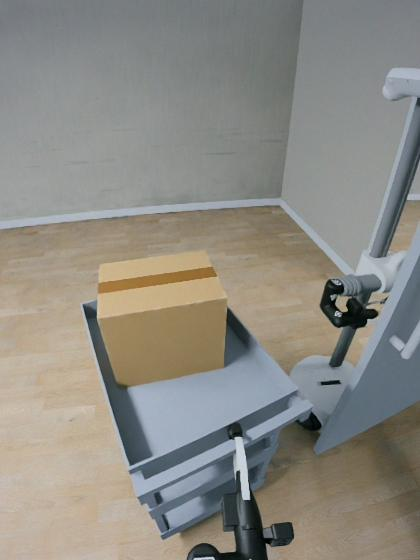

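Call:
move --r2 '{"base":{"rotate_rad":0.6},"pace":"slow"}' --blocking false --cameras '[]'

Call:
wait --seconds 5 --cameras '["r1_head_left_camera","r2_head_camera"]'

Scene clock: 291.37 s.
move: r2 moving
r1: as last shown
r1.lidar_m: 0.54 0.55 0.25 - 0.25 0.25 0.50 1.29 1.24 2.78 2.90 0.65
r1.on_its_own: the wheels are slack since a contact_stop
r1.motor_effort: lift_m=+20(20) arm_m=-3(4) wheel_0=+0(1) wheel_1=+0(0) wheel_2=+0(0)
r1.servo_current: wrist_yaw_rad=52(59) wrist_pitch_rad=46(46) wrist_roll_rad=46(59) gripper_m=46(46)
r1.contact_limits: strafe_m 0.8
r1.wrist_depth_mm: - 134 137 - 379 230 177 / - 116 133 - 384 234 180 / - 117 149 - 392 247 181 / 109 135 192 - 394 236 182 / 210 - - - 394 237 183 / 224 - 194 - 191 239 184 / 222 1708 1708 143 368 213 183
r2.base_odometry: x=-3.066 y=+0.499 heading=-1.325
r2.turned_by_wheels: +0.123
r2.turned_by_imu: +0.118
r2.base_tilt: forward=-0.7 right=+0.1
r2.lidar_m: 0.32 0.34 4.35 4.12 1.56 1.14 1.06 1.13 1.50 1.66 0.90 0.47
r2.base_status: rotate_rad moving
r2.joint_positions: lift_m=+0.684 arm_m=+0.000 wrist_yaw_rad=-0.017 wrist_pitch_rad=+0.006 wrist_roll_rad=+1.569 gripper_m=-0.029
r2.joint_status: not commanded
r2.measured_speeds: translate_m=+0.004 strafe_m=-0.003 rotate_rad=+0.478 lift_m=+0.000 arm_m=+0.000 wrist_yaw_rad=-0.015 wrist_pitch_rad=+0.000 wrist_roll_rad=+0.000
r2.motor_effort: lift_m=+20(21) arm_m=-2(4) wheel_0=-14(15) wheel_1=-7(10) wheel_2=-21(21)
r2.servo_current: wrist_yaw_rad=85(85) wrist_pitch_rad=46(52) wrist_roll_rad=52(52) gripper_m=78(85)
r2.hand_pose: x=+0.4578 y=-0.0922 z=+0.8603 quat_wxyz=(+0.708, +0.706, -0.004, -0.008) (m; r2's base frame)
r2.wrist_depth_mm: - - - 226 300 303 1042 / - - - 271 282 1576 1160 / - - - 200 265 1708 504 / - - - 187 249 788 - / - 445 442 180 237 831 - / - 436 186 167 179 - - / - 430 427 - 216 - -
pictures: none
No camera images: "cameras" was empty.

Scene clock: 292.70 s.
earlier move: r2 done
r1.base_odometry: x=-2.351 y=-0.307 heading=-2.604
r1.turned_by_wheels: +0.000
r1.turned_by_imu: +0.000
r1.base_tilt: forward=-1.6 right=+1.2
r1.lidar_m: 0.62 0.68 0.25 - 0.25 0.25 0.50 1.25 1.24 2.75 2.89 0.66
r1.base_status: not commanded
r1.joint_positions: lift_m=+0.600 arm_m=+0.000 wrist_yaw_rad=+3.196 wrist_pitch_rad=+0.002 wrist_roll_rad=+0.000 gripper_m=+0.056
r1.joint_status: not commanded
r1.measured_speeds: all 0
r1.on_its_own: the wheels are slack since a contact_stop
r1.motor_effort: lift_m=+19(20) arm_m=-4(4) wheel_0=+0(1) wheel_1=+0(0) wheel_2=+0(0)
r1.servo_current: wrist_yaw_rad=52(65) wrist_pitch_rad=46(52) wrist_roll_rad=46(72) gripper_m=46(46)
r1.contact_limits: strafe_m 0.8
r1.hand_pose: x=-0.1218 y=+0.0717 z=+0.7775 quat_wxyz=(-0.027, -0.001, +0.000, +1.000) (m; r1's base frame)
r1.wrist_depth_mm: - 133 137 - 379 230 178 / - 116 134 - 382 232 179 / - 117 149 - 389 247 181 / 108 135 192 - 394 237 182 / 209 - - - 397 238 183 / 225 - 193 - 191 238 183 / 222 1756 1756 143 368 213 183
r2.base_odometry: x=-3.066 y=+0.498 heading=-0.849
r2.turned_by_wheels: +0.476
r2.turned_by_imu: +0.462
r2.base_tilt: forward=-0.7 right=+0.1
r2.lidar_m: 0.43 4.43 4.12 1.68 1.17 1.07 1.09 1.46 1.67 0.92 0.40 0.37
r2.base_status: done
r2.joint_positions: lift_m=+0.684 arm_m=+0.000 wrist_yaw_rad=-0.003 wrist_pitch_rad=+0.006 wrist_roll_rad=+1.569 gripper_m=-0.029
r2.joint_status: not commanded
r2.measured_speeds: all 0
r2.motor_effort: lift_m=+20(21) arm_m=-3(4) wheel_0=-4(18) wheel_1=-5(11) wheel_2=-7(21)
r2.servo_current: wrist_yaw_rad=46(104) wrist_pitch_rad=46(52) wrist_roll_rad=46(59) gripper_m=78(91)
r2.hand_pose: x=+0.4590 y=-0.0882 z=+0.8603 quat_wxyz=(+0.708, +0.707, +0.001, -0.003) (m; r2's base frame)
r2.wrist_depth_mm: - 345 345 108 164 - - / - 379 382 119 177 - - / - 436 430 126 190 - - / - - 480 137 205 - - / - - - 148 224 1708 512 / - - 186 166 179 1499 469 / - - - - 266 1756 1205
wait: 1.33 of 5 s (r2 has come to rest)
pictures: r1_head_left_camera, r2_head_camera
Images, in order (width x height): r1_head_left_camera 420x672, r2_head_camera 420x560.

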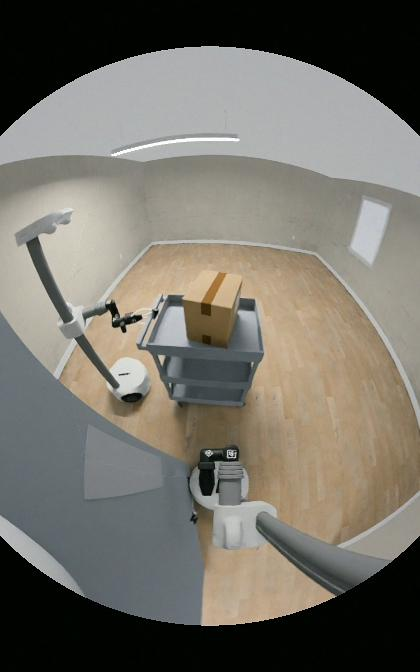

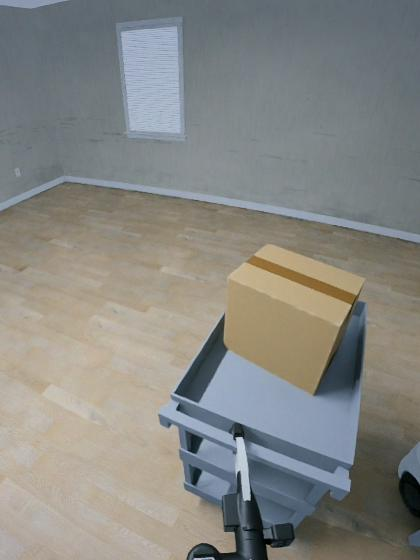

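Call:
move --r2 '{"base":{"strafe_m":-0.65,"translate_m":-0.3},"pace":"default","contact_limits":{"strafe_m":0.5}}' --blocking false --cameras '[]'

Call:
wait --seconds 8 --cameras '["r1_head_left_camera"]'

Scene clock: 305.07 s.
move: r2 moving
r1: as last shown
r1.lidar_m: 0.61 0.64 0.25 - 0.25 0.25 0.49 1.27 1.23 2.78 2.91 0.62
r1.on_its_own: the wheels are slack since a contact_stop
r1.motor_effort: lift_m=+20(20) arm_m=-4(4) wheel_0=+0(0) wheel_1=+0(0) wheel_2=+0(0)
r1.servo_current: wrist_yaw_rad=39(59) wrist_pitch_rad=46(46) wrist_roll_rad=46(65) gripper_m=39(46)
r1.contact_limits: strafe_m 0.8
r1.wrist_depth_mm: - 134 137 - 379 229 178 / - 116 133 - 384 233 179 / - 117 149 - 389 247 181 / 108 135 192 - 394 236 182 / 210 - - - 399 238 183 / 225 - 194 - 191 238 184 / 222 1808 1756 143 368 213 183
r2.base_odometry: x=-3.096 y=+0.489 heading=-0.848
r2.turned_by_wheels: +0.001
r2.turned_by_imu: +0.001
r2.base_tilt: forward=-0.7 right=+0.0
r2.lidar_m: 0.44 4.46 4.17 1.70 1.16 1.06 1.11 1.44 1.62 0.92 0.41 0.38
r2.base_status: translate_m moving; strafe_m moving
r2.joint_positions: lift_m=+0.684 arm_m=+0.000 wrist_yaw_rad=+0.005 wrist_pitch_rad=+0.006 wrist_roll_rad=+1.569 gripper_m=-0.029
r2.joint_status: not commanded
r2.measured_speeds: translate_m=-0.052 strafe_m=-0.111 rotate_rad=-0.004 lift_m=+0.000 arm_m=+0.000 wrist_yaw_rad=+0.005 wrist_pitch_rad=+0.000 wrist_roll_rad=+0.000
r2.motor_effort: lift_m=+21(21) arm_m=-3(4) wheel_0=+14(14) wheel_1=-11(13) wheel_2=+14(14)
r2.servo_current: wrist_yaw_rad=52(52) wrist_pitch_rad=52(52) wrist_roll_rad=52(52) gripper_m=78(91)
r2.contact_limits: strafe_m 0.5
r2.hand_pose: x=+0.4597 y=-0.0860 z=+0.8603 quat_wxyz=(+0.708, +0.706, +0.004, +0.000) (m; r2's base frame)
r2.wrist_depth_mm: - 345 345 107 163 - - / - 377 379 118 175 - - / - 430 427 125 189 - - / - - 484 135 204 - - / - - - 147 223 1756 517 / - - 187 162 178 1576 477 / - - - - - 1708 1182
pictures: none
No camera images: "cameras" was empty.

Scene clock: 308.90 s.
earlier move: r2 done
r1.base_odometry: x=-2.370 y=-0.279 heading=-2.611
r1.turned_by_wheels: -0.007
r1.turned_by_imu: -0.008
r1.base_tilt: forward=-1.6 right=+1.3
r1.lidar_m: 0.81 0.34 0.25 - 0.25 0.25 0.55 1.23 1.23 2.74 2.87 3.87
r1.base_status: not commanded
r1.joint_positions: lift_m=+0.600 arm_m=+0.000 wrist_yaw_rad=+3.196 wrist_pitch_rad=+0.002 wrist_roll_rad=+0.000 gripper_m=+0.056
r1.joint_status: not commanded
r1.measured_speeds: all 0
r1.on_its_own: the wheels are slack since a contact_stop
r1.motor_effort: lift_m=+20(20) arm_m=-4(4) wheel_0=+0(1) wheel_1=+0(0) wheel_2=+0(0)
r1.servo_current: wrist_yaw_rad=65(65) wrist_pitch_rad=39(52) wrist_roll_rad=46(72) gripper_m=46(46)
r1.contact_limits: strafe_m 0.8
r1.hand_pose: x=-0.1218 y=+0.0717 z=+0.7775 quat_wxyz=(-0.027, -0.001, +0.000, +1.000) (m; r1's base frame)
r1.wrist_depth_mm: - 134 137 - 394 235 178 / - 116 133 - 404 236 180 / - 117 149 - 413 238 183 / 108 134 192 - 379 241 183 / 208 - - - 387 243 184 / 225 - 193 - 187 242 185 / 222 1756 1756 143 357 205 185
r2.base_odometry: x=-3.752 y=+0.293 heading=-0.848
r2.turned_by_wheels: +0.000
r2.turned_by_imu: +0.004
r2.base_tilt: forward=-0.7 right=+0.0
r2.lidar_m: 0.25 0.26 0.75 1.70 1.17 1.08 1.11 1.02 0.94 0.97 0.72 0.51
r2.base_status: done
r2.joint_positions: lift_m=+0.684 arm_m=+0.000 wrist_yaw_rad=+0.008 wrist_pitch_rad=+0.006 wrist_roll_rad=+1.570 gripper_m=-0.029
r2.joint_status: not commanded
r2.measured_speeds: all 0
r2.motor_effort: lift_m=+20(21) arm_m=+5(5) wheel_0=+3(27) wheel_1=+4(13) wheel_2=+3(24)
r2.servo_current: wrist_yaw_rad=59(221) wrist_pitch_rad=39(52) wrist_roll_rad=39(65) gripper_m=72(91)
r2.contact_limits: strafe_m 0.5
r2.hand_pose: x=+0.4599 y=-0.0852 z=+0.8603 quat_wxyz=(+0.707, +0.707, +0.005, +0.001) (m; r2's base frame)
r2.wrist_depth_mm: 334 338 336 338 340 345 345 / 351 355 - 375 - 1464 1118 / - - - 366 - 1537 1138 / - - - 312 392 1464 402 / - - - 202 286 1708 496 / - - 189 160 179 1576 554 / - - 402 - 198 132 -
wait: 3.83 of 8 s (r2 has come to rest)
pictures: r1_head_left_camera
Images, in order (width x height): r1_head_left_camera 420x672.

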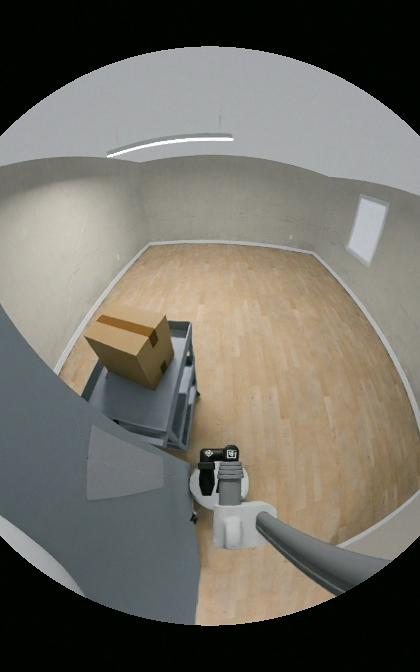

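Call:
wait --seconds 0.1 --cameras '["r2_head_camera","r2_head_left_camera","r2_head_right_camera"]'

Scene clock: 311.93 s.
r1.base_odometry: x=-2.370 y=-0.279 heading=-2.611
r1.turned_by_wheels: +0.000
r1.turned_by_imu: +0.000
r1.base_tilt: forward=-1.6 right=+1.3
r1.lidar_m: 0.82 0.34 0.25 - 0.25 0.25 0.51 1.22 1.22 2.75 2.86 3.89
r1.base_status: not commanded
r1.joint_positions: lift_m=+0.600 arm_m=+0.000 wrist_yaw_rad=+3.196 wrist_pitch_rad=+0.002 wrist_roll_rad=+0.000 gripper_m=+0.056
r1.joint_status: not commanded
r1.measured_speeds: all 0
r1.on_its_own: the wheels are slack since a contact_stop
r1.motor_effort: lift_m=+19(20) arm_m=-4(4) wheel_0=+0(1) wheel_1=+0(0) wheel_2=+0(0)
r1.servo_current: wrist_yaw_rad=39(65) wrist_pitch_rad=46(52) wrist_roll_rad=46(72) gripper_m=33(46)
r1.contact_limits: strafe_m 0.8
r1.hand_pose: x=-0.1218 y=+0.0717 z=+0.7775 quat_wxyz=(-0.027, -0.001, +0.000, +1.000) (m; r1's base frame)
r1.wrist_depth_mm: - 134 137 - 397 235 179 / - 116 134 - 404 237 180 / - 116 150 - 410 238 183 / 109 135 193 - 379 242 184 / 209 - - - 382 243 185 / 224 - 193 - 188 244 185 / 220 1756 1708 143 355 205 186
r2.base_odometry: x=-3.752 y=+0.293 heading=-0.848
r2.turned_by_wheels: +0.000
r2.turned_by_imu: +0.000
r2.base_tilt: forward=-0.7 right=+0.1
r2.lidar_m: 0.25 0.29 0.74 1.70 1.16 1.08 1.12 1.02 0.95 0.97 0.69 0.52
r2.base_status: done
r2.joint_positions: lift_m=+0.684 arm_m=+0.000 wrist_yaw_rad=+0.008 wrist_pitch_rad=+0.006 wrist_roll_rad=+1.570 gripper_m=-0.029
r2.joint_status: not commanded
r2.measured_speeds: all 0
r2.motor_effort: lift_m=+20(21) arm_m=+5(5) wheel_0=+2(27) wheel_1=+3(13) wheel_2=+3(24)
r2.servo_current: wrist_yaw_rad=65(221) wrist_pitch_rad=46(52) wrist_roll_rad=39(65) gripper_m=85(91)
r2.contact_limits: strafe_m 0.5
r2.hand_pose: x=+0.4599 y=-0.0852 z=+0.8603 quat_wxyz=(+0.707, +0.707, +0.005, +0.001) (m; r2's base frame)
r2.wrist_depth_mm: 338 338 338 340 342 345 345 / 349 351 - 373 - 1430 1118 / - - - 366 - 1537 1118 / - - - 312 394 1464 404 / - - - 201 286 1708 488 / - - 188 160 179 1576 559 / - - 404 - 198 132 -
wait: 0.10 s; at rest from the start
pictures: r2_head_camera, r2_head_left_camera, r2_head_right_camera
Images, in order (width x height): r2_head_camera 420x560, r2_head_left_camera 420x672, r2_head_right_camera 420x672.

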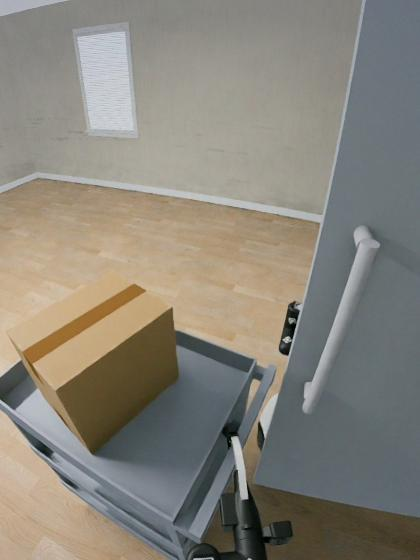

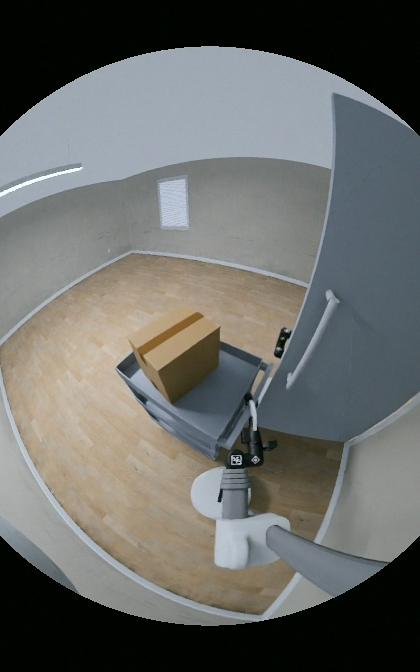

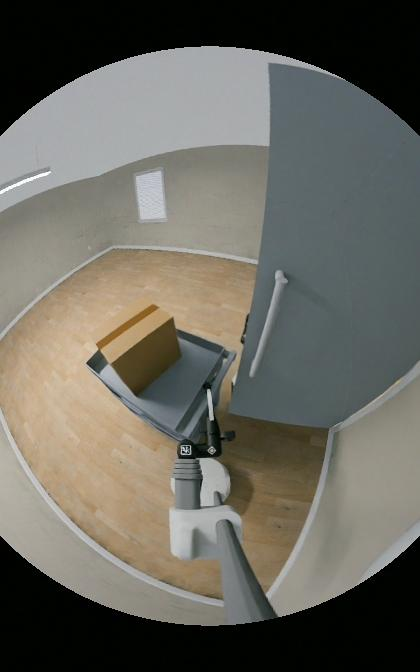

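Call:
move --r2 '{"base":{"rotate_rad":0.42},"pace":"slow"}' --blocking false --cameras '[]'

Call:
wait --seconds 5 --cameras '["r2_head_camera"]'

Scene clock: 328.70 s.
move: r2 moving
r1: as last shown
r1.lidar_m: 0.81 0.33 0.25 - 0.25 0.25 0.51 1.26 1.22 2.76 2.88 3.88
r1.on_its_own: the wheels are slack since a contact_stop
r1.motor_effort: lift_m=+20(20) arm_m=-3(4) wheel_0=+0(0) wheel_1=+0(0) wheel_2=+0(0)
r1.servo_current: wrist_yaw_rad=59(65) wrist_pitch_rad=46(52) wrist_roll_rad=46(59) gripper_m=39(46)
r1.contact_limits: strafe_m 0.8
r1.wrist_depth_mm: - 133 137 - 399 234 178 / - 116 133 - 404 236 181 / - 117 150 - 410 239 183 / 109 135 193 - 384 242 183 / 210 - - - 384 243 184 / 226 - 194 - 188 243 185 / 222 1756 1756 143 355 206 185
r2.base_odometry: x=-3.752 y=+0.293 heading=-0.726
r2.turned_by_wheels: +0.123
r2.turned_by_imu: +0.117
r2.base_tilt: forward=-0.7 right=+0.1
r2.lidar_m: 0.25 0.31 3.64 1.52 1.13 1.07 1.16 0.99 0.94 1.00 0.67 0.53
r2.base_status: rotate_rad moving
r2.joint_positions: lift_m=+0.684 arm_m=+0.000 wrist_yaw_rad=-0.014 wrist_pitch_rad=+0.006 wrist_roll_rad=+1.570 gripper_m=-0.029
r2.joint_status: not commanded
r2.measured_speeds: translate_m=+0.001 strafe_m=+0.001 rotate_rad=+0.480 lift_m=+0.000 arm_m=+0.000 wrist_yaw_rad=-0.077 wrist_pitch_rad=+0.000 wrist_roll_rad=+0.000
r2.motor_effort: lift_m=+21(21) arm_m=+5(5) wheel_0=-16(16) wheel_1=-7(7) wheel_2=-19(20)
r2.servo_current: wrist_yaw_rad=85(85) wrist_pitch_rad=46(52) wrist_roll_rad=52(52) gripper_m=78(91)
r2.hand_pose: x=+0.4580 y=-0.0915 z=+0.8603 quat_wxyz=(+0.707, +0.707, -0.003, -0.007) (m; r2's base frame)
r2.wrist_depth_mm: 336 340 338 340 340 347 340 / - - - - - 1661 1160 / - - - 368 - 1464 1042 / - - - 236 347 1618 462 / - - - 183 262 1708 492 / - - 186 150 179 1618 - / - 410 407 - 198 - -
pictures: none
No camera images: "cameras" was empty.

Scene clock: 330.27 s.
earlier move: r2 done
r1.base_odometry: x=-2.370 y=-0.279 heading=-2.611
r1.turned_by_wheels: +0.000
r1.turned_by_imu: +0.000
r1.base_tilt: forward=-1.6 right=+1.3
r1.lidar_m: 0.97 0.42 0.25 - 0.25 0.25 0.53 1.26 1.20 2.75 2.85 3.88
r1.base_status: not commanded
r1.joint_positions: lift_m=+0.600 arm_m=+0.000 wrist_yaw_rad=+3.196 wrist_pitch_rad=+0.002 wrist_roll_rad=+0.000 gripper_m=+0.056
r1.joint_status: not commanded
r1.measured_speeds: all 0
r1.on_its_own: the wheels are slack since a contact_stop
r1.motor_effort: lift_m=+19(20) arm_m=-3(4) wheel_0=+0(1) wheel_1=+0(0) wheel_2=+0(0)
r1.servo_current: wrist_yaw_rad=52(65) wrist_pitch_rad=46(52) wrist_roll_rad=52(59) gripper_m=39(46)
r1.contact_limits: strafe_m 0.8
r1.hand_pose: x=-0.1218 y=+0.0717 z=+0.7775 quat_wxyz=(-0.027, -0.001, +0.000, +1.000) (m; r1's base frame)
r1.wrist_depth_mm: - 133 137 - 394 235 178 / - 116 134 - 404 236 180 / - 117 149 - 413 239 182 / 108 134 193 - 382 241 183 / 210 - - - 387 243 185 / 225 - 193 - 188 244 185 / 223 1708 1808 143 353 204 185
r2.base_odometry: x=-3.752 y=+0.294 heading=-0.428
r2.turned_by_wheels: +0.298
r2.turned_by_imu: +0.252
r2.base_tilt: forward=-0.7 right=+0.0
r2.lidar_m: 0.26 0.30 2.11 1.28 1.10 1.11 1.08 0.95 0.95 0.77 0.55 0.50
r2.base_status: done
r2.joint_positions: lift_m=+0.684 arm_m=+0.000 wrist_yaw_rad=+0.002 wrist_pitch_rad=+0.006 wrist_roll_rad=+1.570 gripper_m=-0.029
r2.joint_status: not commanded
r2.measured_speeds: all 0
r2.motor_effort: lift_m=+21(21) arm_m=+5(5) wheel_0=+4(22) wheel_1=-3(10) wheel_2=+3(24)
r2.servo_current: wrist_yaw_rad=46(143) wrist_pitch_rad=46(52) wrist_roll_rad=52(59) gripper_m=78(91)
r2.hand_pose: x=+0.4594 y=-0.0869 z=+0.8603 quat_wxyz=(+0.707, +0.707, +0.003, -0.001) (m; r2's base frame)
r2.wrist_depth_mm: - - - - - 1661 1160 / - - - 320 - 1397 1118 / - - - 239 327 1537 466 / - - - 264 282 1661 504 / - - - 189 247 1661 - / - 436 186 164 179 759 - / - 413 407 - 208 - -
wait: 1.57 of 5 s (r2 has come to rest)
pictures: r2_head_camera
Images, in order (width x height): r2_head_camera 420x560.

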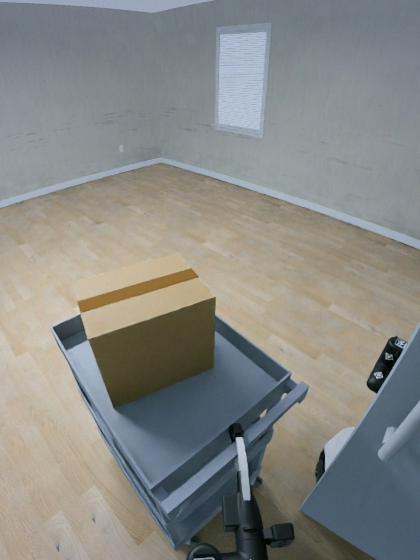

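Call:
move --r2 '{"base":{"strafe_m":0.45,"translate_m":0.15},"pace":"default","contact_limits":{"strafe_m":0.5}}' --blocking false --cameras '[]'

Call:
wait --seconds 8 --cameras '["r2_head_camera"]'

Scene clock: 342.87 s.
move: r2 moving
r1: as last shown
r1.lidar_m: 1.02 0.45 0.25 - 0.25 0.25 0.54 1.26 1.24 2.75 2.86 3.87
r1.on_its_own: the wheels are slack since a contact_stop
r1.motor_effort: lift_m=+19(20) arm_m=-4(4) wheel_0=+0(0) wheel_1=+0(0) wheel_2=+0(0)
r1.servo_current: wrist_yaw_rad=65(65) wrist_pitch_rad=46(46) wrist_roll_rad=52(65) gripper_m=39(46)
r1.contact_limits: strafe_m 0.8
r1.wrist_depth_mm: - 133 137 - 394 236 179 / - 116 134 - 404 237 181 / - 117 150 - 413 240 183 / 108 135 193 - 382 242 184 / 210 - - - 384 243 184 / 224 - 193 - 188 244 184 / 222 1756 1756 143 357 205 185
r2.base_odometry: x=-3.731 y=+0.317 heading=-0.430
r2.turned_by_wheels: -0.002
r2.turned_by_imu: -0.005
r2.base_tilt: forward=-0.7 right=+0.1
r2.lidar_m: 0.25 0.33 2.13 1.22 1.08 1.08 1.11 0.97 0.97 0.79 0.56 0.50
r2.base_status: translate_m moving; strafe_m moving
r2.joint_positions: lift_m=+0.684 arm_m=+0.000 wrist_yaw_rad=-0.014 wrist_pitch_rad=+0.006 wrist_roll_rad=+1.570 gripper_m=-0.029
r2.joint_status: not commanded
r2.measured_speeds: translate_m=+0.040 strafe_m=+0.119 rotate_rad=-0.013 lift_m=+0.000 arm_m=+0.000 wrist_yaw_rad=-0.035 wrist_pitch_rad=+0.000 wrist_roll_rad=+0.000
r2.motor_effort: lift_m=+21(21) arm_m=+4(4) wheel_0=-14(18) wheel_1=+10(12) wheel_2=-20(20)
r2.servo_current: wrist_yaw_rad=65(65) wrist_pitch_rad=52(52) wrist_roll_rad=46(52) gripper_m=78(85)
r2.contact_limits: strafe_m 0.5
r2.hand_pose: x=+0.4580 y=-0.0915 z=+0.8603 quat_wxyz=(+0.707, +0.707, -0.003, -0.007) (m; r2's base frame)
r2.wrist_depth_mm: - - - - - 1661 1138 / - - - 325 - 1464 1118 / - - - 297 336 1618 1182 / - - - 209 282 1708 500 / - - - 180 239 1708 - / - 433 187 162 179 723 - / - 410 402 - 203 - -
pictures: none
No camera images: "cameras" was empty.

Scene clock: 345.40 s.
earlier move: r2 done
r1.base_odometry: x=-2.370 y=-0.279 heading=-2.611
r1.turned_by_wheels: +0.000
r1.turned_by_imu: +0.000
r1.base_tilt: forward=-1.6 right=+1.2
r1.lidar_m: 4.94 0.89 0.25 - 0.25 0.25 0.54 1.27 1.25 2.76 2.85 3.86
r1.base_status: not commanded
r1.joint_positions: lift_m=+0.600 arm_m=+0.000 wrist_yaw_rad=+3.196 wrist_pitch_rad=+0.002 wrist_roll_rad=+0.000 gripper_m=+0.056
r1.joint_status: not commanded
r1.measured_speeds: all 0
r1.on_its_own: the wheels are slack since a contact_stop
r1.motor_effort: lift_m=+19(20) arm_m=-4(4) wheel_0=+0(1) wheel_1=+0(0) wheel_2=+0(0)
r1.servo_current: wrist_yaw_rad=46(78) wrist_pitch_rad=46(52) wrist_roll_rad=59(65) gripper_m=39(46)
r1.contact_limits: strafe_m 0.8
r1.hand_pose: x=-0.1218 y=+0.0717 z=+0.7775 quat_wxyz=(-0.027, -0.001, +0.000, +1.000) (m; r1's base frame)
r1.wrist_depth_mm: - 134 137 - 402 235 178 / - 116 133 - 402 237 180 / - 117 149 - 410 239 183 / 109 135 193 - 382 242 183 / 209 - - - 382 243 185 / 225 - 193 - 187 243 184 / 222 1756 1808 143 355 205 185
r2.base_odometry: x=-3.429 y=+0.640 heading=-0.428
r2.turned_by_wheels: +0.001
r2.turned_by_imu: -0.022
r2.base_tilt: forward=-0.7 right=+0.1
r2.lidar_m: 0.25 0.29 1.81 1.05 0.88 0.90 1.07 1.37 1.36 0.88 0.87 0.51
r2.base_status: done
r2.joint_positions: lift_m=+0.684 arm_m=+0.000 wrist_yaw_rad=+0.002 wrist_pitch_rad=+0.006 wrist_roll_rad=+1.570 gripper_m=-0.029
r2.joint_status: not commanded
r2.measured_speeds: all 0
r2.motor_effort: lift_m=+20(21) arm_m=+4(5) wheel_0=-2(18) wheel_1=+2(13) wheel_2=-5(21)
r2.servo_current: wrist_yaw_rad=46(104) wrist_pitch_rad=46(52) wrist_roll_rad=39(59) gripper_m=78(91)
r2.contact_limits: strafe_m 0.5
r2.hand_pose: x=+0.4594 y=-0.0869 z=+0.8603 quat_wxyz=(+0.707, +0.707, +0.003, -0.001) (m; r2's base frame)
r2.wrist_depth_mm: - - - - - 1661 1160 / - - - 345 - 1661 1138 / - - - 329 382 1499 436 / - - - 278 306 1708 477 / - - - 186 256 1808 - / - - 186 162 178 654 - / - 410 404 - 198 - -
wait: 2.53 of 8 s (r2 has come to rest)
pictures: r2_head_camera
Images, in order (width x height): r2_head_camera 420x560.

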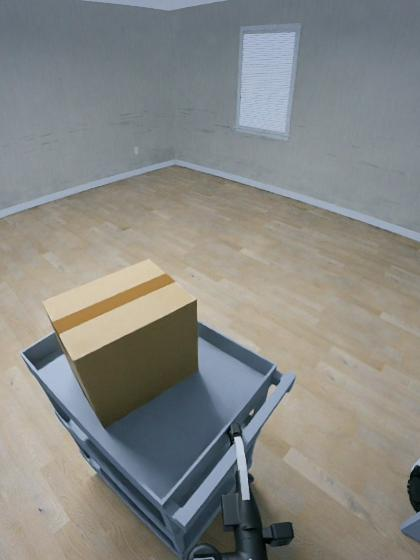

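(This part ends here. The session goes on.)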